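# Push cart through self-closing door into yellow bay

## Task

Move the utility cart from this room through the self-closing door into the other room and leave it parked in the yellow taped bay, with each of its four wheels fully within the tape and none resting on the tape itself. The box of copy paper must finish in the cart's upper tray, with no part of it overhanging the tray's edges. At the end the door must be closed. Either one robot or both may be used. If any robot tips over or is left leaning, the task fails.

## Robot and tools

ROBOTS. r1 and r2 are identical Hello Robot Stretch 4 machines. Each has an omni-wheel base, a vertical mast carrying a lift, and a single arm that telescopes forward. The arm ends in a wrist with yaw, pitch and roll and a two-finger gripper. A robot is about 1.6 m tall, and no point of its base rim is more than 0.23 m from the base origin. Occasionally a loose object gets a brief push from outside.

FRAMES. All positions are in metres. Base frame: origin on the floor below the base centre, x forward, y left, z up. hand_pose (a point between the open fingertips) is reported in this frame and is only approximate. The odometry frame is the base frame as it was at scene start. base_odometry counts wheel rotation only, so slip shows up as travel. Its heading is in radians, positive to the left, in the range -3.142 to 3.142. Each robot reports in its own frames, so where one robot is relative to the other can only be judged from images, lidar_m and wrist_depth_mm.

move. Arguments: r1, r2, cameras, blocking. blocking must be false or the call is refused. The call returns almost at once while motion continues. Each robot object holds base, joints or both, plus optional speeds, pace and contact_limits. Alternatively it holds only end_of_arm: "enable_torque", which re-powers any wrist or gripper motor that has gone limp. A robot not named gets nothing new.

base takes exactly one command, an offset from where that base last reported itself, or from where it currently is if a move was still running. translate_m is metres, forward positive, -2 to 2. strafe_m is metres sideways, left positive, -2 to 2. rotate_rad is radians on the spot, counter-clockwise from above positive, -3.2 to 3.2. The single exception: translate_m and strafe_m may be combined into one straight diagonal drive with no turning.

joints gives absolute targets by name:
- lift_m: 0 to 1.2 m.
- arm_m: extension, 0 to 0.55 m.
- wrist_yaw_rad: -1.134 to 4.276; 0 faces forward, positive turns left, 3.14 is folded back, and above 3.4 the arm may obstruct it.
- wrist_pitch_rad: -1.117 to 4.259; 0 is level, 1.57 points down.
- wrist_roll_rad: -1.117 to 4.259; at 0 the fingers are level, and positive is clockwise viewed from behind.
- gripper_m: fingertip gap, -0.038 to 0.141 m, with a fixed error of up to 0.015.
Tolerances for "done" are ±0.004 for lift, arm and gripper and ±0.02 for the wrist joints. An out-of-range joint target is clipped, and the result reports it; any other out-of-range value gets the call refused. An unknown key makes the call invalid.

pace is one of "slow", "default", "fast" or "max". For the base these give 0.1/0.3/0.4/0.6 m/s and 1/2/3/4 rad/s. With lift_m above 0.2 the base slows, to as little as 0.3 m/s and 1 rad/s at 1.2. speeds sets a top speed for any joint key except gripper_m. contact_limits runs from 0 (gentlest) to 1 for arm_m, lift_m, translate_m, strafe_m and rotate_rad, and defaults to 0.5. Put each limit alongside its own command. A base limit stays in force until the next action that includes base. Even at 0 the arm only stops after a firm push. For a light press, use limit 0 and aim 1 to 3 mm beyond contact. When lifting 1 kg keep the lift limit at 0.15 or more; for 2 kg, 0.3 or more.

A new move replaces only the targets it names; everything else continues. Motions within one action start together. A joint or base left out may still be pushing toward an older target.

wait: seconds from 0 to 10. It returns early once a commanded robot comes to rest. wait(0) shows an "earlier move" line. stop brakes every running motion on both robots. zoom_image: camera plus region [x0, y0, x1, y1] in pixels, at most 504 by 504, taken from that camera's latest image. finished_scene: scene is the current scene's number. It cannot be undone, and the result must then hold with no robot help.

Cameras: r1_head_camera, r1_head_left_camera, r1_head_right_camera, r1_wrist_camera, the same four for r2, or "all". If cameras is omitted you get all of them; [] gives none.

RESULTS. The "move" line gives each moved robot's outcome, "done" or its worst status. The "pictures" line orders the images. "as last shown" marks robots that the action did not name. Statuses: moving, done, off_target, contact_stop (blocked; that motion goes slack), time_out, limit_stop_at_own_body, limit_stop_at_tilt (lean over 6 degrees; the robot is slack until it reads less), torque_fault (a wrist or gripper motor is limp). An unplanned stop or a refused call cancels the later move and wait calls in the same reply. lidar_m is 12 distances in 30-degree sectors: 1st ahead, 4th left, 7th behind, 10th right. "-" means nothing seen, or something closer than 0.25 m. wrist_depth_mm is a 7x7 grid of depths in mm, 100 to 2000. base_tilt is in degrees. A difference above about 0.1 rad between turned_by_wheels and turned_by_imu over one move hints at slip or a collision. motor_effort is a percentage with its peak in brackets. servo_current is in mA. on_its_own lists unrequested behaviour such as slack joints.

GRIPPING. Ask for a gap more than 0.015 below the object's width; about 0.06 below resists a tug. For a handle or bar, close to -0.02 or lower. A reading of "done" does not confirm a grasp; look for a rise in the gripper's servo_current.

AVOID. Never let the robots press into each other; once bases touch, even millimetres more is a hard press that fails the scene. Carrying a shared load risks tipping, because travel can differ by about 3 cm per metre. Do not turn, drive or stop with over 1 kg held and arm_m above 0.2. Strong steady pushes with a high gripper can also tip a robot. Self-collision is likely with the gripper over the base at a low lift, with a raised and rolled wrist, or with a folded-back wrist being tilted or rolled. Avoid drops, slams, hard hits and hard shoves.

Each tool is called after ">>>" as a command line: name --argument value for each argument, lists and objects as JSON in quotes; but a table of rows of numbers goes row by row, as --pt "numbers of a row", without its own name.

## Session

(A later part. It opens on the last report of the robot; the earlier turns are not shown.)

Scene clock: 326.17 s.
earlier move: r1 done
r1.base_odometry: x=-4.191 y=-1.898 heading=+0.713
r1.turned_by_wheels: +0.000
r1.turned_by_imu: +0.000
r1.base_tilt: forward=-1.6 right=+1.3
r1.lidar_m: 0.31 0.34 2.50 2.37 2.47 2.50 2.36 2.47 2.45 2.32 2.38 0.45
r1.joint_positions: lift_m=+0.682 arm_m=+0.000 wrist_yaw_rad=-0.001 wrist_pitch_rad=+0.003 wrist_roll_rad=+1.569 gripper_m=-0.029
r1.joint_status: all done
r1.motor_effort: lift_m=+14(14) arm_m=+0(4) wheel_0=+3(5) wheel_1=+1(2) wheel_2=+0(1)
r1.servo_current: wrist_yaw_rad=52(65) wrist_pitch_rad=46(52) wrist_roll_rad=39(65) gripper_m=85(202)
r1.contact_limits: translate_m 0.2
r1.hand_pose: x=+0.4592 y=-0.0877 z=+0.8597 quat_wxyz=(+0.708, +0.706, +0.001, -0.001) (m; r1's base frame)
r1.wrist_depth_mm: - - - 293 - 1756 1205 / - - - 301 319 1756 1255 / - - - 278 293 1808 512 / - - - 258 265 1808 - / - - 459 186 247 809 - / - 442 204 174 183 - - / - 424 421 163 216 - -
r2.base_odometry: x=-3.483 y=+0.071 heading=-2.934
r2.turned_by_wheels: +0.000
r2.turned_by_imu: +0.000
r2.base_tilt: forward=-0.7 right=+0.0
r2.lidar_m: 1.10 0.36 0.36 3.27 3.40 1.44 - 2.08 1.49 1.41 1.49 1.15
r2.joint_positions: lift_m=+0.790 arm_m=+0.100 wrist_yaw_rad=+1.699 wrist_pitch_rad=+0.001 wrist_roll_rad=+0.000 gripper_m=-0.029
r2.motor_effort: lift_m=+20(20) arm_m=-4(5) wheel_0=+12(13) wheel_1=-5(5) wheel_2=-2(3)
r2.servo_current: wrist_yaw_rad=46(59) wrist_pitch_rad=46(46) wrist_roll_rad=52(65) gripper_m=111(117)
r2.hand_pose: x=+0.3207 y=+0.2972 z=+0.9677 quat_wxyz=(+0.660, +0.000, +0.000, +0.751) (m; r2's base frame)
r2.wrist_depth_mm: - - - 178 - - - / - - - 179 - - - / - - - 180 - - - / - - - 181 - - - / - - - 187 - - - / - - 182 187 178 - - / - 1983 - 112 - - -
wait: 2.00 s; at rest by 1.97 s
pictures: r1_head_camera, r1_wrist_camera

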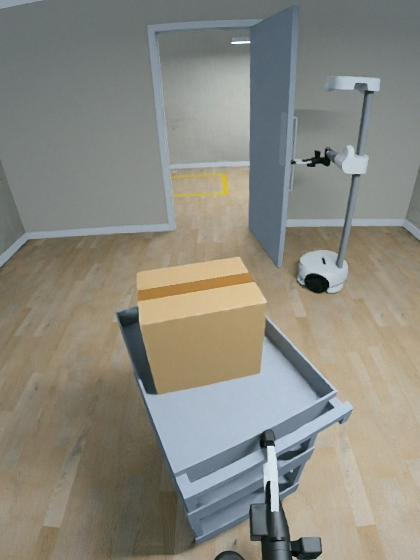

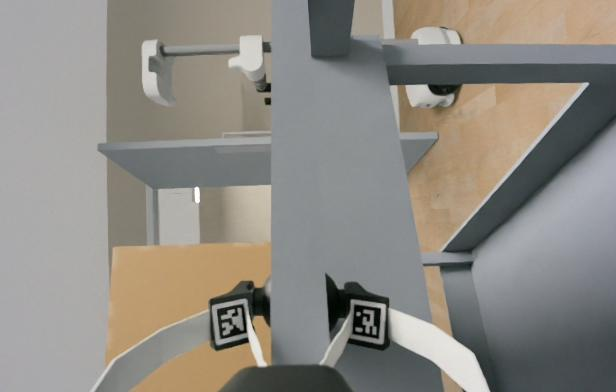

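>>> move --blocking false --r1 '{"base":{"translate_m":-0.05,"strafe_m":0.15},"pace":"slow"}' --cameras '[]'

>>> wait --seconds 4 --cameras '[]'

>>> move --blocking false --r1 '{"base":{"translate_m":-0.015,"strafe_m":0.15},"pace":"slow"}' --cameras '[]'

>>> wait --seconds 4 --cameras '["r1_head_camera","r1_wrist_camera"]'

Scene clock: 334.30 s.
move: r1 moving
r1.turned_by_wheels: +0.000
r1.turned_by_imu: +0.000
r1.base_status: translate_m moving; strafe_m moving
r1.motor_effort: lift_m=+14(14) arm_m=-2(3) wheel_0=-8(9) wheel_1=+5(6) wheel_2=+6(7)
r2.motor_effort: lift_m=+20(20) arm_m=-5(5) wheel_0=+12(13) wheel_1=-5(5) wheel_2=-3(3)
pictures: none

Scene clock: 336.63 s.
earlier move: r1 done
r1.turned_by_wheels: -0.001
r1.turned_by_imu: -0.001
r1.base_status: done
r1.motor_effort: lift_m=+14(14) arm_m=+4(4) wheel_0=-8(14) wheel_1=+1(7) wheel_2=-4(7)
r2.turned_by_wheels: +0.000
r2.turned_by_imu: +0.000
r2.motor_effort: lift_m=+20(20) arm_m=-5(5) wheel_0=+13(13) wheel_1=-5(6) wheel_2=-2(3)
wait: 2.33 of 4 s (r1 has come to rest)
pictures: none

Scene clock: 337.13 s.
move: r1 moving
r1.turned_by_wheels: -0.001
r1.turned_by_imu: -0.001
r1.base_status: translate_m moving; strafe_m moving
r1.motor_effort: lift_m=+14(14) arm_m=+4(4) wheel_0=-11(14) wheel_1=+5(5) wheel_2=-4(5)
r2.turned_by_wheels: +0.000
r2.turned_by_imu: +0.000
r2.motor_effort: lift_m=+20(20) arm_m=-4(5) wheel_0=+12(13) wheel_1=-5(5) wheel_2=-2(3)
pictures: none

Scene clock: 339.33 s.
earlier move: r1 done
r1.base_odometry: x=-4.436 y=-1.714 heading=+0.712
r1.turned_by_wheels: +0.001
r1.turned_by_imu: +0.001
r1.base_tilt: forward=-1.6 right=+1.3
r1.lidar_m: 0.36 3.06 2.20 2.06 2.17 2.43 2.31 2.40 2.72 2.63 2.66 0.44
r1.base_status: done
r1.joint_positions: lift_m=+0.682 arm_m=+0.000 wrist_yaw_rad=-0.008 wrist_pitch_rad=+0.001 wrist_roll_rad=+1.569 gripper_m=-0.029
r1.motor_effort: lift_m=+14(14) arm_m=+4(4) wheel_0=-6(14) wheel_1=+3(7) wheel_2=-2(5)
r1.servo_current: wrist_yaw_rad=46(78) wrist_pitch_rad=46(46) wrist_roll_rad=46(65) gripper_m=65(72)
r1.hand_pose: x=+0.4585 y=-0.0898 z=+0.8601 quat_wxyz=(+0.708, +0.706, -0.002, -0.003) (m; r1's base frame)
r1.wrist_depth_mm: - - - 176 237 1808 1308 / - - - 174 236 1708 - / - - - 172 233 831 - / - 439 439 170 229 831 - / - 449 452 167 227 - - / - 462 213 166 225 778 - / - 462 469 164 223 - -
r2.base_odometry: x=-3.483 y=+0.071 heading=-2.934
r2.turned_by_wheels: +0.000
r2.turned_by_imu: +0.000
r2.base_tilt: forward=-0.7 right=+0.0
r2.lidar_m: 1.12 0.39 0.37 3.29 3.41 1.51 - 2.08 1.49 1.40 1.46 1.18
r2.joint_positions: lift_m=+0.790 arm_m=+0.100 wrist_yaw_rad=+1.699 wrist_pitch_rad=+0.001 wrist_roll_rad=+0.000 gripper_m=-0.029
r2.motor_effort: lift_m=+20(20) arm_m=-5(5) wheel_0=+13(13) wheel_1=-5(5) wheel_2=-2(3)
r2.servo_current: wrist_yaw_rad=39(59) wrist_pitch_rad=39(46) wrist_roll_rad=46(59) gripper_m=117(124)
r2.hand_pose: x=+0.3207 y=+0.2972 z=+0.9677 quat_wxyz=(+0.660, +0.000, +0.000, +0.751) (m; r2's base frame)
r2.wrist_depth_mm: - - - 178 - - - / - - - 179 - - - / - - - 180 - - - / - - - 180 - - - / - - - 186 - - - / - - 182 187 178 - - / - 1983 - 112 - - -
wait: 2.20 of 4 s (r1 has come to rest)
pictures: r1_head_camera, r1_wrist_camera

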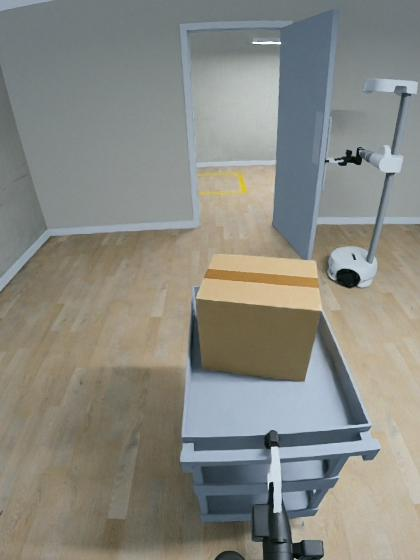

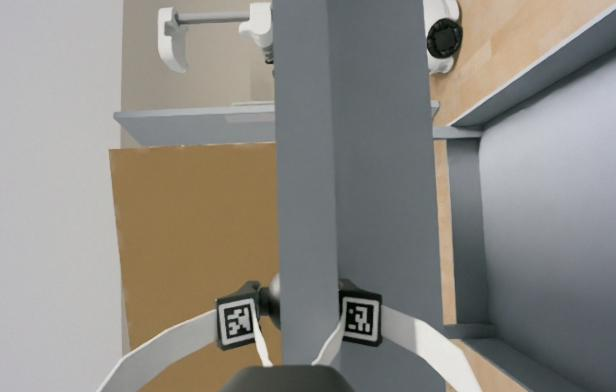

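>>> move --blocking false --r1 '{"base":{"translate_m":0.7}}' --cameras '[]'

>>> wait --seconds 5 --cameras '["r1_head_camera","r1_wrist_camera","r1_head_left_camera"]'

Scene clock: 359.57 s.
move: r1 moving
r1.turned_by_wheels: +0.000
r1.turned_by_imu: +0.000
r1.base_status: translate_m moving
r1.motor_effort: lift_m=+14(14) arm_m=+4(4) wheel_0=+8(8) wheel_1=+7(8) wheel_2=-16(19)
r2.motor_effort: lift_m=+20(21) arm_m=-5(5) wheel_0=+12(13) wheel_1=-5(5) wheel_2=-2(3)
pictures: none

Scene clock: 362.87 s.
earlier move: r1 done
r1.base_odometry: x=-3.906 y=-1.256 heading=+0.712
r1.turned_by_wheels: +0.000
r1.turned_by_imu: +0.002
r1.base_tilt: forward=-1.6 right=+1.3
r1.lidar_m: 0.39 0.40 2.17 2.12 2.21 2.96 3.05 3.14 2.73 2.60 2.69 0.44
r1.base_status: done
r1.joint_positions: lift_m=+0.682 arm_m=+0.000 wrist_yaw_rad=+0.003 wrist_pitch_rad=+0.001 wrist_roll_rad=+1.569 gripper_m=-0.029
r1.motor_effort: lift_m=+14(14) arm_m=-4(4) wheel_0=+3(14) wheel_1=+2(10) wheel_2=+1(19)
r1.servo_current: wrist_yaw_rad=65(72) wrist_pitch_rad=52(52) wrist_roll_rad=26(78) gripper_m=52(59)
r1.hand_pose: x=+0.4595 y=-0.0867 z=+0.8603 quat_wxyz=(+0.708, +0.706, +0.001, +0.001) (m; r1's base frame)
r1.wrist_depth_mm: - - - 177 239 1708 1255 / - - - 176 236 1708 569 / - - - 174 235 842 - / - 442 439 172 232 842 - / - 455 452 170 230 831 - / - 466 455 169 228 820 - / - 469 473 167 226 - -
r2.base_odometry: x=-3.483 y=+0.071 heading=-2.934
r2.turned_by_wheels: +0.000
r2.turned_by_imu: +0.000
r2.base_tilt: forward=-0.7 right=+0.1
r2.lidar_m: 1.11 0.39 0.34 3.27 1.01 1.21 - 2.08 1.49 1.40 1.47 1.18
r2.joint_positions: lift_m=+0.790 arm_m=+0.100 wrist_yaw_rad=+1.699 wrist_pitch_rad=+0.001 wrist_roll_rad=+0.000 gripper_m=-0.029
r2.motor_effort: lift_m=+20(21) arm_m=-5(5) wheel_0=+12(13) wheel_1=-5(5) wheel_2=-2(3)
r2.servo_current: wrist_yaw_rad=52(59) wrist_pitch_rad=46(52) wrist_roll_rad=52(59) gripper_m=111(124)
r2.hand_pose: x=+0.3207 y=+0.2972 z=+0.9677 quat_wxyz=(+0.660, +0.000, +0.000, +0.751) (m; r2's base frame)
r2.wrist_depth_mm: - - - 178 - - - / - - - 179 - - - / - - - 180 - - - / 1281 - - 180 - - - / 1205 - - 187 - - - / - - 182 187 178 - - / - 1430 - 112 - - -
wait: 3.30 of 5 s (r1 has come to rest)
pictures: r1_head_camera, r1_head_left_camera, r1_wrist_camera

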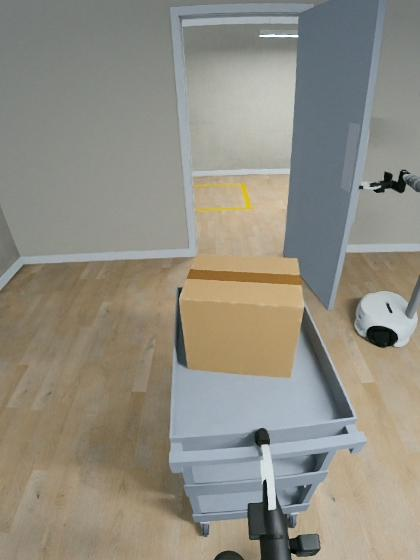

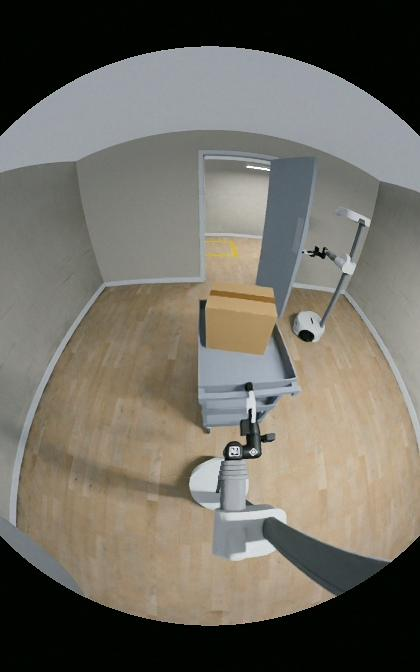

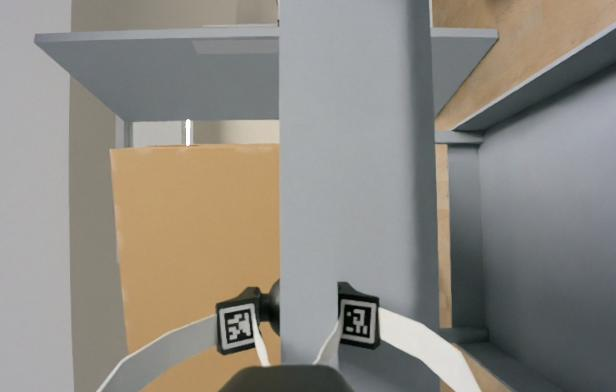

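>>> move --blocking false --r1 '{"base":{"translate_m":0.8}}' --cameras '[]'

>>> wait --seconds 5 --cameras '["r1_head_camera","r1_wrist_camera","r1_head_left_camera"]'

Scene clock: 370.70 s.
move: r1 moving
r1.turned_by_wheels: +0.000
r1.turned_by_imu: +0.000
r1.base_status: translate_m moving
r1.motor_effort: lift_m=+14(14) arm_m=+4(4) wheel_0=+8(12) wheel_1=+5(8) wheel_2=-12(12)
r2.motor_effort: lift_m=+20(20) arm_m=-5(5) wheel_0=+13(13) wheel_1=-5(5) wheel_2=-2(3)
pictures: none

Scene clock: 374.33 s.
earlier move: r1 done
r1.base_odometry: x=-3.301 y=-0.733 heading=+0.713
r1.turned_by_wheels: +0.000
r1.turned_by_imu: +0.001
r1.base_tilt: forward=-1.6 right=+1.2
r1.lidar_m: 0.33 0.35 2.24 2.12 2.21 2.99 3.92 3.74 2.72 2.58 1.21 0.41
r1.base_status: done
r1.joint_positions: lift_m=+0.682 arm_m=+0.000 wrist_yaw_rad=+0.003 wrist_pitch_rad=+0.001 wrist_roll_rad=+1.569 gripper_m=-0.029
r1.motor_effort: lift_m=+14(14) arm_m=-3(4) wheel_0=+4(12) wheel_1=+2(10) wheel_2=+1(13)
r1.servo_current: wrist_yaw_rad=59(65) wrist_pitch_rad=39(59) wrist_roll_rad=52(72) gripper_m=59(59)
r1.hand_pose: x=+0.4595 y=-0.0867 z=+0.8603 quat_wxyz=(+0.708, +0.706, +0.001, +0.001) (m; r1's base frame)
r1.wrist_depth_mm: - - - 204 273 - 1255 / 1863 - - 198 263 1708 1281 / 1863 - - 189 252 1863 - / 1863 - 449 182 244 831 - / 1808 449 445 175 236 831 - / - 442 445 170 226 - - / - 144 182 165 220 - -
r2.base_odometry: x=-3.483 y=+0.071 heading=-2.934
r2.turned_by_wheels: +0.000
r2.turned_by_imu: +0.001
r2.base_tilt: forward=-0.7 right=+0.1
r2.lidar_m: 1.10 0.38 0.35 0.86 0.86 1.38 - 2.09 1.51 1.40 1.46 1.17
r2.joint_positions: lift_m=+0.790 arm_m=+0.100 wrist_yaw_rad=+1.699 wrist_pitch_rad=+0.001 wrist_roll_rad=+0.000 gripper_m=-0.029
r2.motor_effort: lift_m=+20(21) arm_m=-5(5) wheel_0=+12(13) wheel_1=-5(5) wheel_2=-3(3)
r2.servo_current: wrist_yaw_rad=46(59) wrist_pitch_rad=39(46) wrist_roll_rad=46(72) gripper_m=111(124)
r2.hand_pose: x=+0.3207 y=+0.2972 z=+0.9677 quat_wxyz=(+0.660, +0.000, +0.000, +0.751) (m; r2's base frame)
r2.wrist_depth_mm: - - - 178 - - - / - - - 179 - - - / - - - 179 - - - / - - - 180 - - - / - - - 187 - - - / - - 182 187 178 - - / - 144 - 112 - - -
wait: 3.63 of 5 s (r1 has come to rest)
pictures: r1_head_camera, r1_head_left_camera, r1_wrist_camera

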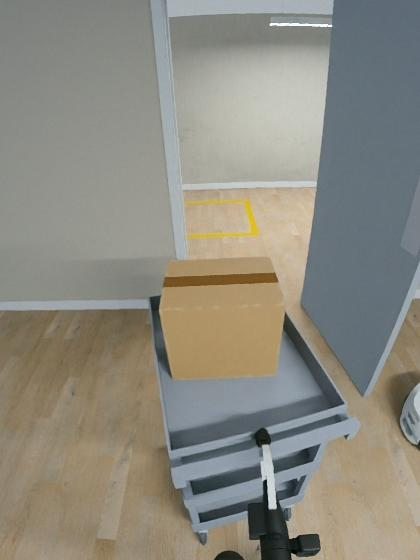

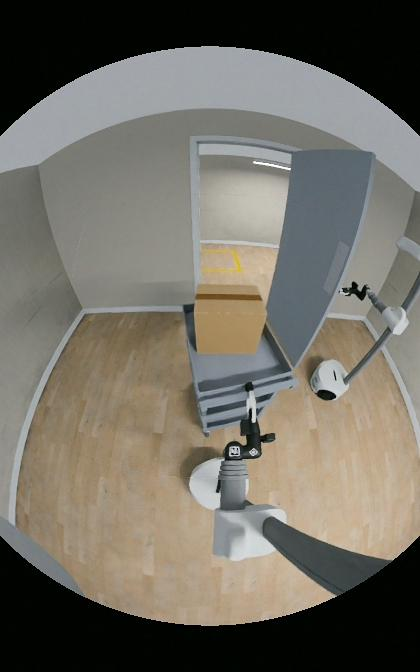

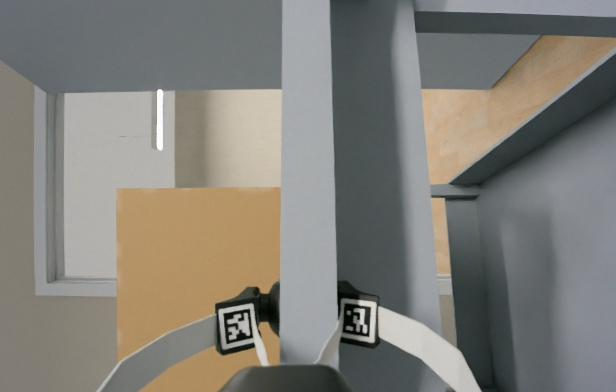

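>>> move --blocking false --r1 '{"base":{"translate_m":0.0,"strafe_m":0.14}}' --cameras '[]'

>>> wait --seconds 3 --cameras '["r1_head_camera","r1_wrist_camera"]'

Scene clock: 379.30 s.
move: r1 moving
r1.turned_by_wheels: -0.001
r1.turned_by_imu: -0.001
r1.base_status: translate_m moving; strafe_m moving
r1.motor_effort: lift_m=+14(14) arm_m=-4(4) wheel_0=-15(15) wheel_1=+10(11) wheel_2=-3(3)
r2.turned_by_imu: +0.000
r2.motor_effort: lift_m=+20(20) arm_m=-4(5) wheel_0=+12(13) wheel_1=-5(5) wheel_2=-2(3)
pictures: none

Scene clock: 380.47 s.
earlier move: r1 done
r1.base_odometry: x=-3.392 y=-0.627 heading=+0.712
r1.turned_by_wheels: +0.001
r1.turned_by_imu: +0.001
r1.base_tilt: forward=-1.6 right=+1.3
r1.lidar_m: 0.35 2.04 2.09 1.99 2.08 2.78 3.95 3.98 2.86 2.73 1.31 0.43
r1.base_status: done
r1.joint_positions: lift_m=+0.682 arm_m=+0.000 wrist_yaw_rad=-0.003 wrist_pitch_rad=+0.001 wrist_roll_rad=+1.569 gripper_m=-0.029
r1.motor_effort: lift_m=+14(14) arm_m=-4(4) wheel_0=-3(17) wheel_1=-2(11) wheel_2=+1(6)
r1.servo_current: wrist_yaw_rad=46(65) wrist_pitch_rad=39(46) wrist_roll_rad=52(65) gripper_m=59(65)
r1.hand_pose: x=+0.4591 y=-0.0882 z=+0.8603 quat_wxyz=(+0.708, +0.706, -0.001, -0.001) (m; r1's base frame)
r1.wrist_depth_mm: - - - 186 250 - 1281 / 1808 - - 182 245 1661 - / 1808 - - 179 242 809 - / 1808 445 445 177 236 - - / 1808 452 455 174 234 831 - / - 459 219 171 229 - - / - 137 466 168 225 - -
r2.base_odometry: x=-3.483 y=+0.071 heading=-2.934
r2.turned_by_wheels: +0.000
r2.turned_by_imu: +0.000
r2.base_tilt: forward=-0.7 right=+0.0
r2.lidar_m: 1.11 0.36 0.37 0.91 0.96 4.56 - 2.07 1.48 1.40 1.45 1.17
r2.joint_positions: lift_m=+0.790 arm_m=+0.100 wrist_yaw_rad=+1.699 wrist_pitch_rad=+0.001 wrist_roll_rad=+0.000 gripper_m=-0.029
r2.motor_effort: lift_m=+20(20) arm_m=-5(5) wheel_0=+12(13) wheel_1=-5(5) wheel_2=-2(3)
r2.servo_current: wrist_yaw_rad=39(59) wrist_pitch_rad=39(46) wrist_roll_rad=46(59) gripper_m=111(117)
r2.hand_pose: x=+0.3207 y=+0.2972 z=+0.9677 quat_wxyz=(+0.660, +0.000, +0.000, +0.751) (m; r2's base frame)
r2.wrist_depth_mm: - - - 178 - - - / - - - 179 - - - / - - - 180 - - - / 1430 - - 180 - - - / - - - 187 - - - / - - 182 186 178 - - / - 144 - 112 - - -
wait: 1.17 of 3 s (r1 has come to rest)
pictures: r1_head_camera, r1_wrist_camera

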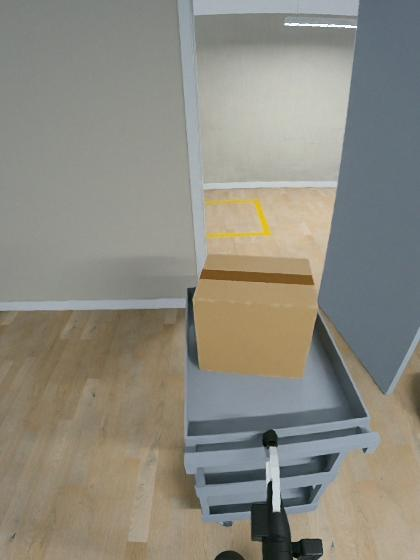

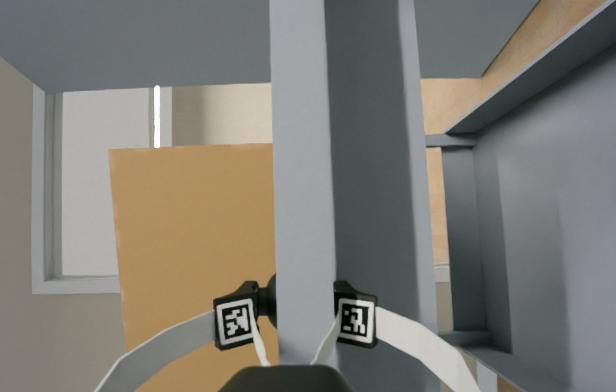

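>>> move --blocking false --r1 '{"base":{"translate_m":0.03,"strafe_m":0.1}}' --cameras '[]'

>>> wait --seconds 3 --cameras '[]'

>>> move --blocking false --r1 '{"base":{"translate_m":0.4,"strafe_m":-0.05},"contact_limits":{"translate_m":0.35}}' --cameras '[]'

>>> wait --seconds 4 --cameras '["r1_head_camera","r1_wrist_camera","r1_head_left_camera"]'

Scene clock: 389.47 s.
move: r1 moving
r1.turned_by_wheels: -0.001
r1.turned_by_imu: -0.001
r1.base_status: translate_m moving; strafe_m moving
r1.motor_effort: lift_m=+14(14) arm_m=-4(4) wheel_0=-13(14) wheel_1=+8(10) wheel_2=-6(7)
pictures: none

Scene clock: 390.53 s.
earlier move: r1 done
r1.turned_by_wheels: +0.000
r1.turned_by_imu: +0.001
r1.base_status: done
r1.motor_effort: lift_m=+14(14) arm_m=+3(4) wheel_0=-3(14) wheel_1=+0(10) wheel_2=-2(8)
r2.turned_by_wheels: +0.000
r2.turned_by_imu: +0.000
r2.motor_effort: lift_m=+20(20) arm_m=-5(5) wheel_0=+13(13) wheel_1=-5(5) wheel_2=-2(3)
wait: 1.07 of 3 s (r1 has come to rest)
pictures: none

Scene clock: 391.03 s.
move: r1 moving
r1.turned_by_wheels: +0.000
r1.turned_by_imu: +0.000
r1.base_status: translate_m moving; strafe_m moving
r1.motor_effort: lift_m=+14(14) arm_m=+4(4) wheel_0=+7(10) wheel_1=+6(6) wheel_2=-11(17)
r1.contact_limits: translate_m 0.35
r2.turned_by_wheels: +0.000
r2.turned_by_imu: +0.000
r2.motor_effort: lift_m=+20(20) arm_m=-5(5) wheel_0=+13(13) wheel_1=-5(5) wheel_2=-2(3)
pictures: none

Scene clock: 393.37 s.
earlier move: r1 done
r1.base_odometry: x=-3.099 y=-0.308 heading=+0.712
r1.turned_by_wheels: +0.000
r1.turned_by_imu: +0.001
r1.base_tilt: forward=-1.6 right=+1.3
r1.lidar_m: 0.37 0.40 2.04 1.92 2.03 2.75 - 4.05 2.92 1.24 1.18 0.44
r1.base_status: done
r1.joint_positions: lift_m=+0.682 arm_m=+0.000 wrist_yaw_rad=+0.003 wrist_pitch_rad=+0.001 wrist_roll_rad=+1.569 gripper_m=-0.029
r1.motor_effort: lift_m=+14(14) arm_m=+4(4) wheel_0=+4(15) wheel_1=+2(9) wheel_2=+1(17)
r1.servo_current: wrist_yaw_rad=46(72) wrist_pitch_rad=46(52) wrist_roll_rad=46(59) gripper_m=59(65)
r1.contact_limits: translate_m 0.35
r1.hand_pose: x=+0.4595 y=-0.0866 z=+0.8603 quat_wxyz=(+0.708, +0.706, +0.001, +0.001) (m; r1's base frame)
r1.wrist_depth_mm: - - - 168 228 1708 1281 / - - - 168 229 1618 - / - 433 433 168 229 831 - / - 445 442 168 229 831 - / - 459 459 168 229 831 - / - 473 469 168 229 - - / - 143 177 168 229 - -
r2.base_odometry: x=-3.483 y=+0.071 heading=-2.934
r2.turned_by_wheels: +0.000
r2.turned_by_imu: +0.000
r2.base_tilt: forward=-0.6 right=+0.1
r2.lidar_m: 1.10 0.37 0.36 0.95 1.16 4.56 - 2.09 1.47 1.41 1.48 1.19
r2.joint_positions: lift_m=+0.790 arm_m=+0.100 wrist_yaw_rad=+1.699 wrist_pitch_rad=+0.001 wrist_roll_rad=+0.000 gripper_m=-0.029
r2.motor_effort: lift_m=+20(20) arm_m=-5(5) wheel_0=+13(13) wheel_1=-5(5) wheel_2=-3(3)
r2.servo_current: wrist_yaw_rad=52(65) wrist_pitch_rad=39(52) wrist_roll_rad=46(59) gripper_m=117(117)
r2.hand_pose: x=+0.3207 y=+0.2972 z=+0.9677 quat_wxyz=(+0.660, +0.000, +0.000, +0.751) (m; r2's base frame)
r2.wrist_depth_mm: - - - 179 - - - / - - - 179 - - - / - - - 180 - - - / - 1366 1366 181 - - - / - - - 187 - - - / - - 183 187 178 - - / - 1308 - 112 - - -
wait: 2.33 of 4 s (r1 has come to rest)
pictures: r1_head_camera, r1_head_left_camera, r1_wrist_camera

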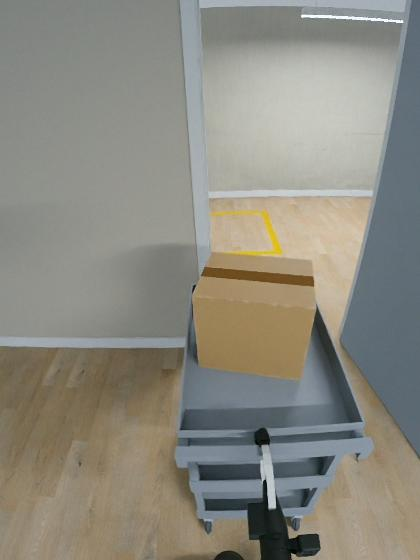

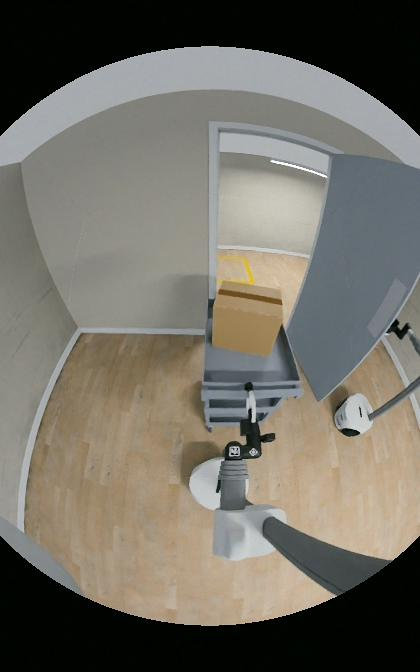

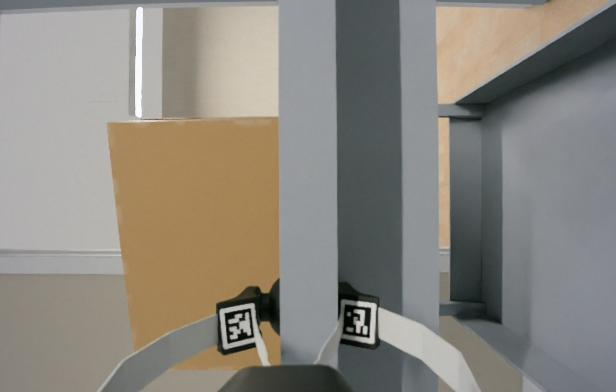

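>>> move --blocking false --r1 '{"base":{"translate_m":-0.25,"strafe_m":-0.15}}' --cameras '[]'

>>> wait --seconds 3 --cameras '[]'

>>> move --blocking false --r1 '{"base":{"translate_m":-0.5,"strafe_m":-0.09}}' --cameras '[]'

>>> wait --seconds 4 --cameras '["r1_head_camera","r1_wrist_camera","r1_head_left_camera"]'

Scene clock: 407.40 s.
move: r1 moving
r1.turned_by_wheels: +0.001
r1.turned_by_imu: +0.001
r1.base_status: translate_m moving; strafe_m moving
r1.motor_effort: lift_m=+14(14) arm_m=-4(4) wheel_0=+7(9) wheel_1=-8(11) wheel_2=+15(16)
r2.motor_effort: lift_m=+20(20) arm_m=-5(5) wheel_0=+12(13) wheel_1=-5(5) wheel_2=-2(3)
pictures: none

Scene clock: 409.20 s.
earlier move: r1 done
r1.turned_by_wheels: -0.002
r1.turned_by_imu: -0.002
r1.base_status: done
r1.motor_effort: lift_m=+14(14) arm_m=-4(4) wheel_0=+0(10) wheel_1=-1(12) wheel_2=-2(18)
r2.turned_by_wheels: +0.000
r2.turned_by_imu: +0.000
r2.motor_effort: lift_m=+20(20) arm_m=-4(5) wheel_0=+13(13) wheel_1=-5(5) wheel_2=-3(3)
wait: 1.80 of 3 s (r1 has come to rest)
pictures: none

Scene clock: 409.70 s.
move: r1 moving
r1.turned_by_wheels: +0.000
r1.turned_by_imu: +0.000
r1.base_status: translate_m moving; strafe_m moving
r1.motor_effort: lift_m=+14(14) arm_m=-4(4) wheel_0=-10(11) wheel_1=-11(11) wheel_2=+16(16)
r2.turned_by_wheels: +0.000
r2.turned_by_imu: +0.000
r2.motor_effort: lift_m=+20(20) arm_m=-5(5) wheel_0=+12(13) wheel_1=-5(5) wheel_2=-3(3)
pictures: none

Scene clock: 412.37 s.
earlier move: r1 done
r1.base_odometry: x=-3.510 y=-0.980 heading=+0.712
r1.turned_by_wheels: +0.000
r1.turned_by_imu: +0.000
r1.base_tilt: forward=-1.5 right=+1.3
r1.lidar_m: 0.35 0.40 2.26 2.15 2.27 3.04 3.56 3.64 2.68 2.55 1.40 0.46
r1.base_status: done
r1.joint_positions: lift_m=+0.682 arm_m=+0.000 wrist_yaw_rad=+0.002 wrist_pitch_rad=+0.001 wrist_roll_rad=+1.569 gripper_m=-0.029
r1.motor_effort: lift_m=+14(14) arm_m=-3(4) wheel_0=-2(11) wheel_1=-1(11) wheel_2=+0(16)
r1.servo_current: wrist_yaw_rad=52(72) wrist_pitch_rad=46(52) wrist_roll_rad=46(72) gripper_m=59(65)
r1.hand_pose: x=+0.4595 y=-0.0869 z=+0.8603 quat_wxyz=(+0.708, +0.706, +0.001, +0.000) (m; r1's base frame)
r1.wrist_depth_mm: - - 1281 213 283 - 1255 / - - - 204 271 1618 1255 / - - - 197 260 1808 - / - 455 455 189 250 - - / - 452 455 181 241 809 - / - 452 211 175 230 809 - / - 449 449 168 221 - -
r2.base_odometry: x=-3.483 y=+0.071 heading=-2.934
r2.turned_by_wheels: +0.000
r2.turned_by_imu: +0.000
r2.base_tilt: forward=-0.7 right=+0.1
r2.lidar_m: 1.10 0.37 0.36 0.88 0.87 1.31 - 2.10 1.49 1.41 1.48 1.17
r2.joint_positions: lift_m=+0.790 arm_m=+0.100 wrist_yaw_rad=+1.699 wrist_pitch_rad=+0.001 wrist_roll_rad=+0.000 gripper_m=-0.029
r2.motor_effort: lift_m=+20(20) arm_m=-5(5) wheel_0=+12(13) wheel_1=-5(5) wheel_2=-2(3)
r2.servo_current: wrist_yaw_rad=33(59) wrist_pitch_rad=39(46) wrist_roll_rad=39(59) gripper_m=111(117)
r2.hand_pose: x=+0.3207 y=+0.2972 z=+0.9677 quat_wxyz=(+0.660, +0.000, +0.000, +0.751) (m; r2's base frame)
r2.wrist_depth_mm: - - - 179 - - - / - - - 179 - - - / - - - 180 - - - / - 976 1255 181 - - - / 991 1008 - 187 - - - / - - 182 187 178 - - / - 129 - 112 - - -
wait: 2.67 of 4 s (r1 has come to rest)
pictures: r1_head_camera, r1_head_left_camera, r1_wrist_camera

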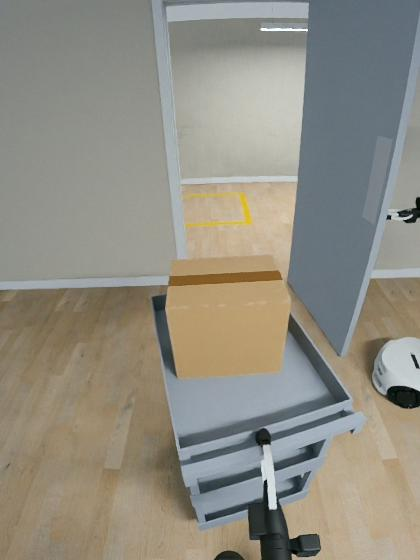

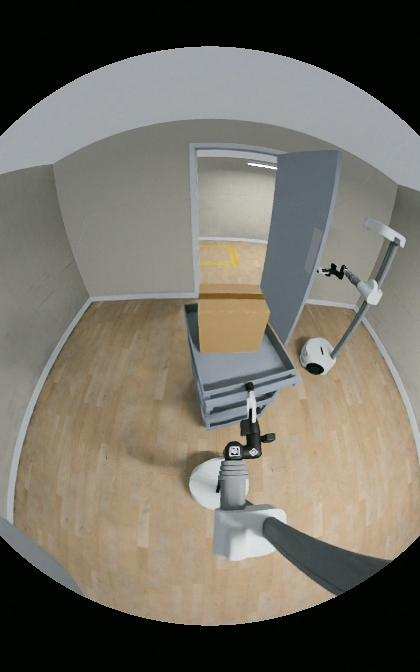

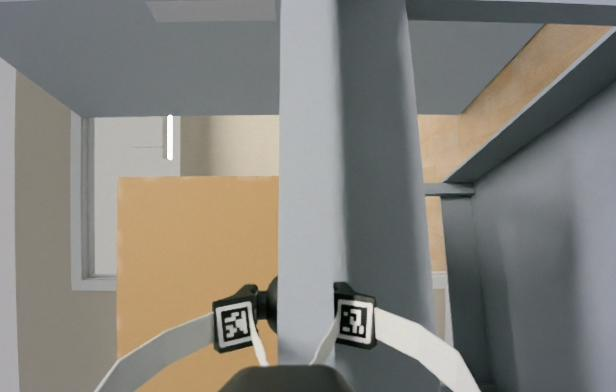

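>>> move --blocking false --r1 '{"base":{"translate_m":-0.35,"strafe_m":-0.08}}' --cameras '[]'

>>> wait --seconds 3 --cameras '[]'

>>> move --blocking false --r1 '{"base":{"translate_m":-0.02,"strafe_m":0.16}}' --cameras '[]'

>>> wait --seconds 4 --cameras '["r1_head_camera","r1_wrist_camera","r1_head_left_camera"]'

Scene clock: 420.30 s.
move: r1 moving
r1.turned_by_wheels: +0.000
r1.turned_by_imu: +0.000
r1.base_status: translate_m moving; strafe_m moving
r1.motor_effort: lift_m=+14(14) arm_m=-3(3) wheel_0=-4(5) wheel_1=-7(10) wheel_2=+14(15)
r2.motor_effort: lift_m=+20(20) arm_m=-4(5) wheel_0=+12(13) wheel_1=-5(5) wheel_2=-2(3)
pictures: none

Scene clock: 422.43 s.
earlier move: r1 done
r1.turned_by_wheels: +0.000
r1.turned_by_imu: +0.001
r1.base_status: done
r1.motor_effort: lift_m=+14(14) arm_m=+4(4) wheel_0=+2(5) wheel_1=+1(10) wheel_2=-1(16)
r2.turned_by_wheels: +0.000
r2.turned_by_imu: +0.000
r2.motor_effort: lift_m=+20(20) arm_m=-5(5) wheel_0=+12(13) wheel_1=-5(6) wheel_2=-2(3)
wait: 2.13 of 3 s (r1 has come to rest)
pictures: none

Scene clock: 422.93 s.
move: r1 moving
r1.turned_by_wheels: -0.001
r1.turned_by_imu: -0.001
r1.base_status: translate_m moving; strafe_m moving
r1.motor_effort: lift_m=+14(14) arm_m=-3(4) wheel_0=-12(15) wheel_1=+7(10) wheel_2=+2(6)
r2.turned_by_wheels: +0.000
r2.turned_by_imu: +0.000
r2.motor_effort: lift_m=+20(20) arm_m=-5(5) wheel_0=+12(13) wheel_1=-5(5) wheel_2=-2(3)
pictures: none

Scene clock: 424.27 s.
earlier move: r1 done
r1.base_odometry: x=-3.842 y=-1.161 heading=+0.712
r1.turned_by_wheels: +0.000
r1.turned_by_imu: +0.000
r1.base_tilt: forward=-1.5 right=+1.3
r1.lidar_m: 0.36 2.76 2.20 2.07 2.17 2.94 3.16 3.26 2.77 2.63 2.73 0.42
r1.base_status: done
r1.joint_positions: lift_m=+0.682 arm_m=+0.000 wrist_yaw_rad=-0.009 wrist_pitch_rad=+0.001 wrist_roll_rad=+1.569 gripper_m=-0.029
r1.motor_effort: lift_m=+14(14) arm_m=+4(4) wheel_0=-3(20) wheel_1=+1(10) wheel_2=-1(6)
r1.servo_current: wrist_yaw_rad=65(85) wrist_pitch_rad=39(52) wrist_roll_rad=59(65) gripper_m=59(59)
r1.hand_pose: x=+0.4585 y=-0.0899 z=+0.8603 quat_wxyz=(+0.708, +0.706, -0.003, -0.003) (m; r1's base frame)
r1.wrist_depth_mm: - - - 183 247 1661 1308 / - - - 180 242 1618 - / - - 445 177 238 820 - / - 449 445 174 234 842 - / - 452 452 170 230 - - / - 462 214 168 225 778 - / - 462 469 166 223 - -
r2.base_odometry: x=-3.483 y=+0.071 heading=-2.934
r2.turned_by_wheels: +0.000
r2.turned_by_imu: +0.000
r2.base_tilt: forward=-0.6 right=+0.0
r2.lidar_m: 1.11 0.38 0.35 3.26 0.94 1.15 - 2.08 1.47 1.40 1.46 1.18
r2.joint_positions: lift_m=+0.790 arm_m=+0.100 wrist_yaw_rad=+1.699 wrist_pitch_rad=+0.001 wrist_roll_rad=+0.000 gripper_m=-0.029
r2.motor_effort: lift_m=+20(20) arm_m=-5(5) wheel_0=+12(13) wheel_1=-5(5) wheel_2=-3(3)
r2.servo_current: wrist_yaw_rad=46(59) wrist_pitch_rad=46(46) wrist_roll_rad=46(59) gripper_m=111(117)
r2.hand_pose: x=+0.3207 y=+0.2972 z=+0.9677 quat_wxyz=(+0.660, +0.000, +0.000, +0.751) (m; r2's base frame)
r2.wrist_depth_mm: - - - 178 - - - / - - - 179 - - - / - - - 180 - - - / 1182 - - 181 - - - / 1182 - - 187 - - - / - - 183 187 178 - - / - 137 - 112 - - -
wait: 1.33 of 4 s (r1 has come to rest)
pictures: r1_head_camera, r1_head_left_camera, r1_wrist_camera

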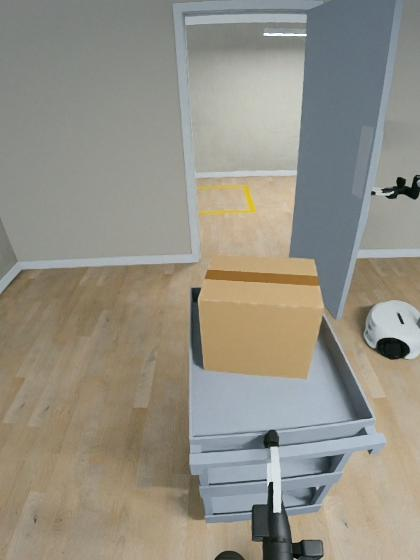

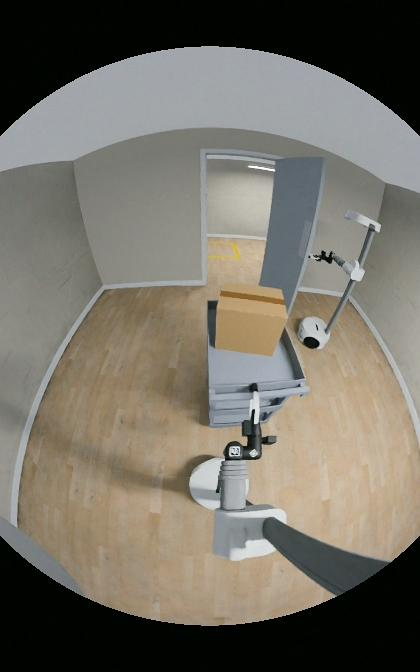

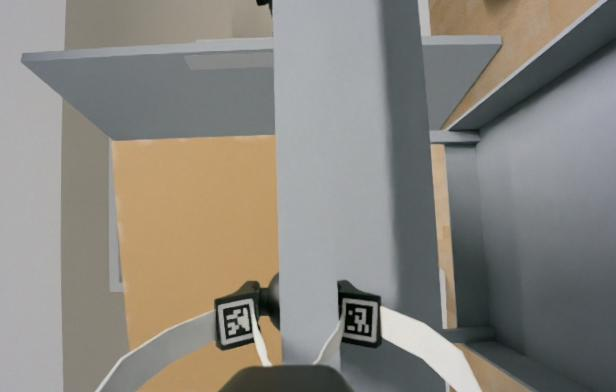

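>>> move --blocking false --r1 '{"base":{"translate_m":-0.06,"strafe_m":0.2}}' --cameras '[]'

>>> wait --seconds 3 --cameras '[]'

>>> move --blocking false --r1 '{"base":{"translate_m":0.6,"strafe_m":-0.18}}' --cameras '[]'

>>> wait --seconds 4 --cameras '["r1_head_camera","r1_wrist_camera"]'

Scene clock: 439.70 s.
move: r1 moving
r1.turned_by_wheels: -0.001
r1.turned_by_imu: -0.001
r1.base_status: translate_m moving; strafe_m moving
r1.motor_effort: lift_m=+14(14) arm_m=+4(4) wheel_0=-12(15) wheel_1=+6(9) wheel_2=+1(3)
r2.motor_effort: lift_m=+20(20) arm_m=-5(5) wheel_0=+12(13) wheel_1=-5(5) wheel_2=-2(3)
pictures: none

Scene clock: 441.30 s.
earlier move: r1 done
r1.turned_by_wheels: +0.001
r1.turned_by_imu: +0.001
r1.base_status: done
r1.motor_effort: lift_m=+14(14) arm_m=-4(4) wheel_0=-1(15) wheel_1=+0(9) wheel_2=+2(7)
r2.turned_by_wheels: +0.000
r2.turned_by_imu: +0.000
r2.motor_effort: lift_m=+20(20) arm_m=-5(5) wheel_0=+13(13) wheel_1=-5(5) wheel_2=-3(3)
wait: 1.60 of 3 s (r1 has come to rest)
pictures: none

Scene clock: 441.80 s.
move: r1 moving
r1.turned_by_wheels: +0.000
r1.turned_by_imu: +0.002
r1.base_status: translate_m moving; strafe_m moving
r1.motor_effort: lift_m=+14(14) arm_m=+4(4) wheel_0=+14(14) wheel_1=+3(10) wheel_2=-16(16)
r2.turned_by_wheels: +0.000
r2.turned_by_imu: +0.000
r2.motor_effort: lift_m=+20(20) arm_m=-5(5) wheel_0=+12(13) wheel_1=-5(5) wheel_2=-2(3)
pictures: none

Scene clock: 444.83 s.
earlier move: r1 done
r1.base_odometry: x=-3.447 y=-0.793 heading=+0.712
r1.turned_by_wheels: +0.001
r1.turned_by_imu: +0.002
r1.base_tilt: forward=-1.6 right=+1.3
r1.lidar_m: 0.38 2.18 2.16 2.04 2.17 2.94 3.75 3.81 2.78 2.63 1.35 0.39
r1.base_status: done
r1.joint_positions: lift_m=+0.682 arm_m=+0.000 wrist_yaw_rad=+0.003 wrist_pitch_rad=+0.001 wrist_roll_rad=+1.569 gripper_m=-0.029
r1.motor_effort: lift_m=+14(14) arm_m=+2(4) wheel_0=+2(23) wheel_1=+2(10) wheel_2=+1(16)
r1.servo_current: wrist_yaw_rad=59(78) wrist_pitch_rad=46(52) wrist_roll_rad=52(65) gripper_m=59(59)
r1.hand_pose: x=+0.4596 y=-0.0865 z=+0.8603 quat_wxyz=(+0.708, +0.706, +0.001, +0.001) (m; r1's base frame)
r1.wrist_depth_mm: - 366 368 120 178 179 - / 1863 384 387 129 186 189 - / 1921 418 418 135 196 201 - / 1921 473 459 143 207 - - / 1921 521 508 152 220 - - / - - 180 160 227 1708 1281 / - 143 - 165 249 1537 1281
r2.base_odometry: x=-3.483 y=+0.071 heading=-2.934
r2.turned_by_wheels: +0.000
r2.turned_by_imu: +0.000
r2.base_tilt: forward=-0.7 right=+0.1
r2.lidar_m: 1.10 0.37 0.36 0.64 0.72 1.38 - 2.08 1.49 1.40 1.44 1.16
r2.joint_positions: lift_m=+0.790 arm_m=+0.100 wrist_yaw_rad=+1.699 wrist_pitch_rad=+0.001 wrist_roll_rad=+0.000 gripper_m=-0.029
r2.motor_effort: lift_m=+20(20) arm_m=-5(5) wheel_0=+13(13) wheel_1=-6(6) wheel_2=-2(3)
r2.servo_current: wrist_yaw_rad=52(59) wrist_pitch_rad=46(46) wrist_roll_rad=46(65) gripper_m=111(117)
r2.hand_pose: x=+0.3207 y=+0.2972 z=+0.9677 quat_wxyz=(+0.660, +0.000, +0.000, +0.751) (m; r2's base frame)
r2.wrist_depth_mm: - - - 178 - - - / - - - 179 - - - / - - - 179 - - - / - 854 - 181 - - - / 1182 866 - 187 - - - / - 723 181 188 178 - - / 1118 136 - 112 - - -
wait: 3.03 of 4 s (r1 has come to rest)
pictures: r1_head_camera, r1_wrist_camera

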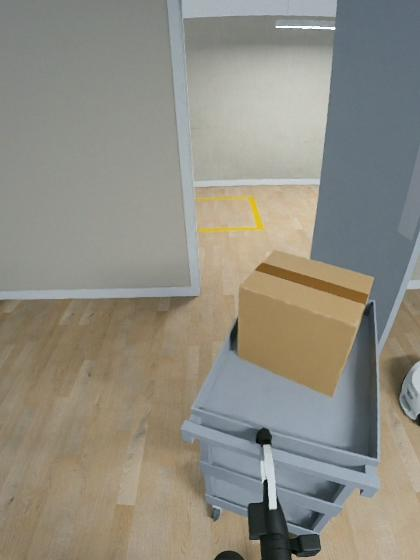

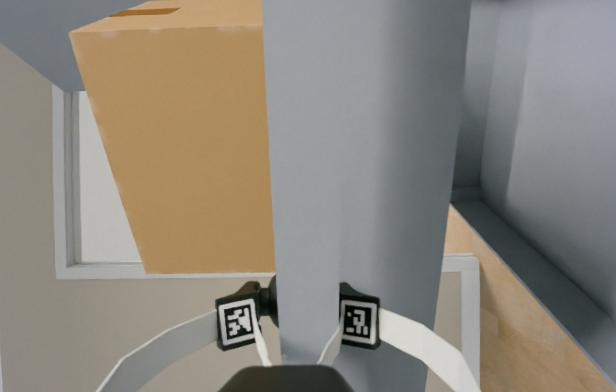

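>>> move --blocking false --r1 '{"base":{"translate_m":-0.05,"strafe_m":-0.2}}' --cameras '[]'

>>> wait --seconds 3 --cameras '["r1_head_camera","r1_wrist_camera","r1_head_left_camera"]'

Scene clock: 450.63 s.
move: r1 moving
r1.turned_by_wheels: +0.001
r1.turned_by_imu: +0.001
r1.base_status: translate_m moving; strafe_m moving
r1.motor_effort: lift_m=+14(14) arm_m=-3(3) wheel_0=+14(16) wheel_1=-8(9) wheel_2=+7(8)
r2.motor_effort: lift_m=+20(20) arm_m=-5(5) wheel_0=+12(13) wheel_1=-5(5) wheel_2=-2(3)
pictures: none

Scene clock: 452.20 s.
earlier move: r1 done
r1.base_odometry: x=-3.354 y=-0.977 heading=+0.713
r1.turned_by_wheels: -0.001
r1.turned_by_imu: -0.001
r1.base_tilt: forward=-1.6 right=+1.3
r1.lidar_m: 0.37 0.42 2.35 2.25 2.38 3.22 3.70 3.57 2.57 2.45 1.26 0.41
r1.base_status: done
r1.joint_positions: lift_m=+0.682 arm_m=+0.000 wrist_yaw_rad=+0.006 wrist_pitch_rad=+0.001 wrist_roll_rad=+1.569 gripper_m=-0.029
r1.motor_effort: lift_m=+14(14) arm_m=-3(4) wheel_0=+1(17) wheel_1=-1(10) wheel_2=+4(11)
r1.servo_current: wrist_yaw_rad=59(78) wrist_pitch_rad=33(52) wrist_roll_rad=39(65) gripper_m=52(65)
r1.hand_pose: x=+0.4598 y=-0.0858 z=+0.8603 quat_wxyz=(+0.708, +0.706, +0.002, +0.002) (m; r1's base frame)
r1.wrist_depth_mm: - - 1182 160 219 - - / - - - 162 222 - - / 1983 424 427 164 224 831 - / 1921 449 445 166 227 842 - / 1921 469 462 168 229 820 - / - 480 477 170 231 - - / - 145 173 171 235 - -
r2.base_odometry: x=-3.483 y=+0.071 heading=-2.934
r2.turned_by_wheels: +0.000
r2.turned_by_imu: +0.000
r2.base_tilt: forward=-0.7 right=+0.1
r2.lidar_m: 1.11 0.36 0.33 0.60 0.65 1.17 - 2.10 1.49 1.41 1.47 1.18
r2.joint_positions: lift_m=+0.790 arm_m=+0.100 wrist_yaw_rad=+1.699 wrist_pitch_rad=+0.001 wrist_roll_rad=+0.000 gripper_m=-0.029
r2.motor_effort: lift_m=+20(20) arm_m=-5(5) wheel_0=+12(13) wheel_1=-5(5) wheel_2=-2(3)
r2.servo_current: wrist_yaw_rad=39(65) wrist_pitch_rad=39(46) wrist_roll_rad=46(59) gripper_m=104(117)
r2.hand_pose: x=+0.3207 y=+0.2972 z=+0.9677 quat_wxyz=(+0.660, +0.000, +0.000, +0.751) (m; r2's base frame)
r2.wrist_depth_mm: - - - 179 - - - / - - - 180 - - - / - - - 180 - - - / 788 820 - 181 - - - / 798 820 - 187 - - - / - - 180 187 178 - - / - 137 - 112 - - -
wait: 1.57 of 3 s (r1 has come to rest)
pictures: r1_head_camera, r1_head_left_camera, r1_wrist_camera

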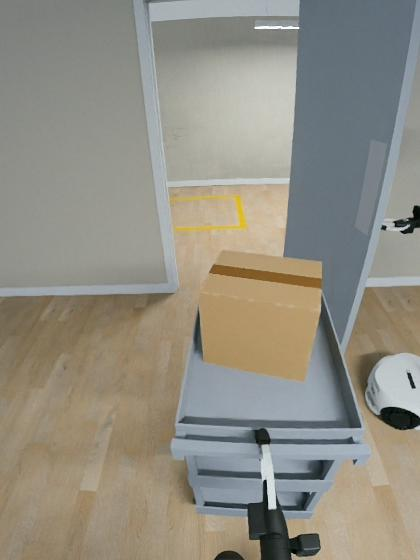

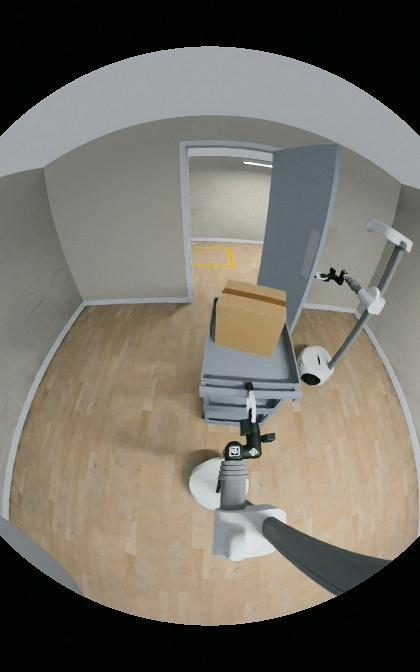

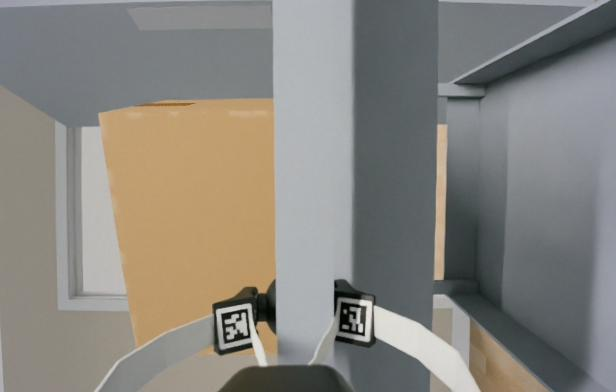

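>>> move --blocking false --r1 '{"base":{"translate_m":0.4,"strafe_m":-0.04},"contact_limits":{"translate_m":0.35}}' --cameras '[]'

>>> wait --seconds 4 --cameras '["r1_head_camera","r1_wrist_camera","r1_head_left_camera"]'

Scene clock: 457.50 s.
move: r1 moving
r1.turned_by_wheels: +0.000
r1.turned_by_imu: +0.005
r1.base_status: translate_m moving; strafe_m moving
r1.motor_effort: lift_m=+14(14) arm_m=+4(4) wheel_0=+12(14) wheel_1=+6(7) wheel_2=-17(17)
r1.contact_limits: translate_m 0.35
pictures: none

Scene clock: 459.83 s.
earlier move: r1 done
r1.base_odometry: x=-3.025 y=-0.746 heading=+0.713
r1.turned_by_wheels: +0.000
r1.turned_by_imu: -0.003
r1.base_tilt: forward=-1.6 right=+1.3
r1.lidar_m: 0.40 1.82 2.44 2.31 2.40 3.24 4.13 3.45 2.53 2.39 0.94 0.38
r1.base_status: done
r1.joint_positions: lift_m=+0.682 arm_m=+0.000 wrist_yaw_rad=-0.007 wrist_pitch_rad=+0.001 wrist_roll_rad=+1.569 gripper_m=-0.029
r1.motor_effort: lift_m=+14(14) arm_m=+3(4) wheel_0=-1(14) wheel_1=+0(9) wheel_2=+0(18)
r1.servo_current: wrist_yaw_rad=46(72) wrist_pitch_rad=39(52) wrist_roll_rad=33(65) gripper_m=46(59)
r1.contact_limits: translate_m 0.35
r1.hand_pose: x=+0.4587 y=-0.0893 z=+0.8603 quat_wxyz=(+0.708, +0.706, -0.002, -0.003) (m; r1's base frame)
r1.wrist_depth_mm: - - - 138 195 661 - / - 397 397 143 202 759 - / - 418 418 148 208 768 - / - 452 449 154 215 820 - / - - 484 160 224 - - / - - 202 166 228 1863 - / - 1537 172 168 241 - 1281
r2.base_odometry: x=-3.483 y=+0.071 heading=-2.934
r2.turned_by_wheels: +0.000
r2.turned_by_imu: +0.000
r2.base_tilt: forward=-0.7 right=+0.0
r2.lidar_m: 1.10 0.36 0.35 0.48 0.56 1.11 - 2.10 1.49 1.38 1.46 1.18
r2.joint_positions: lift_m=+0.790 arm_m=+0.100 wrist_yaw_rad=+1.699 wrist_pitch_rad=+0.001 wrist_roll_rad=+0.000 gripper_m=-0.029
r2.motor_effort: lift_m=+20(20) arm_m=-5(5) wheel_0=+13(13) wheel_1=-5(6) wheel_2=-2(3)
r2.servo_current: wrist_yaw_rad=46(59) wrist_pitch_rad=33(46) wrist_roll_rad=52(59) gripper_m=111(117)
r2.hand_pose: x=+0.3207 y=+0.2972 z=+0.9677 quat_wxyz=(+0.660, +0.000, +0.000, +0.751) (m; r2's base frame)
r2.wrist_depth_mm: - - - 179 - - - / - - - 179 - - - / - - - 180 - - - / - - - 181 - - - / 1025 661 574 187 - - - / - - 181 187 177 - - / - 492 - 112 - - -
wait: 2.33 of 4 s (r1 has come to rest)
pictures: r1_head_camera, r1_head_left_camera, r1_wrist_camera

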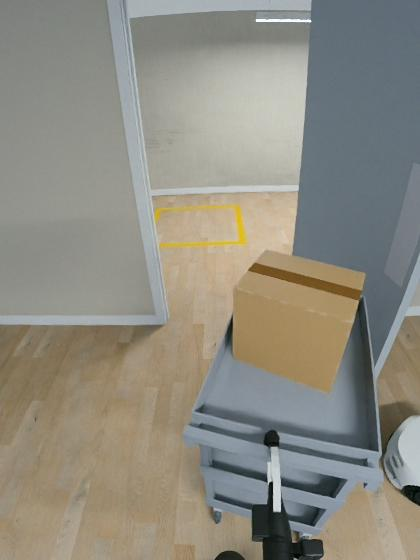

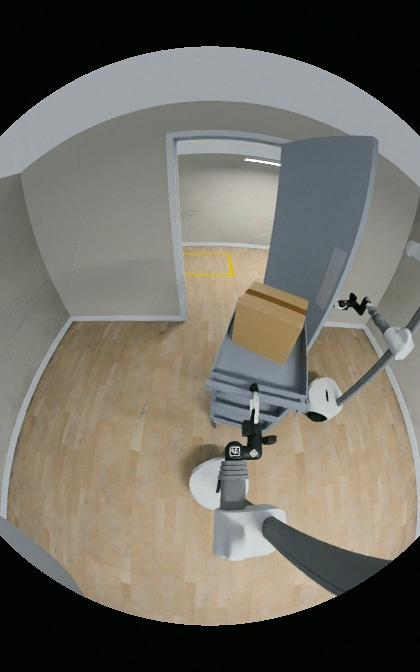

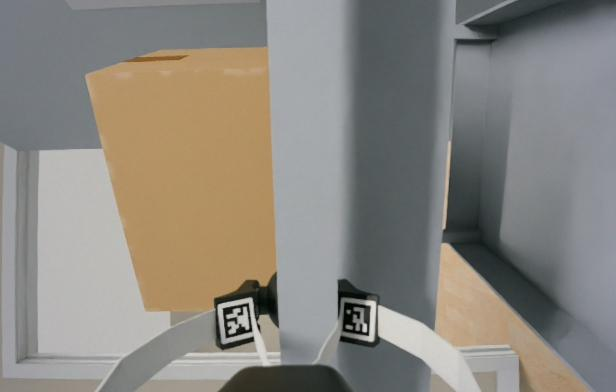

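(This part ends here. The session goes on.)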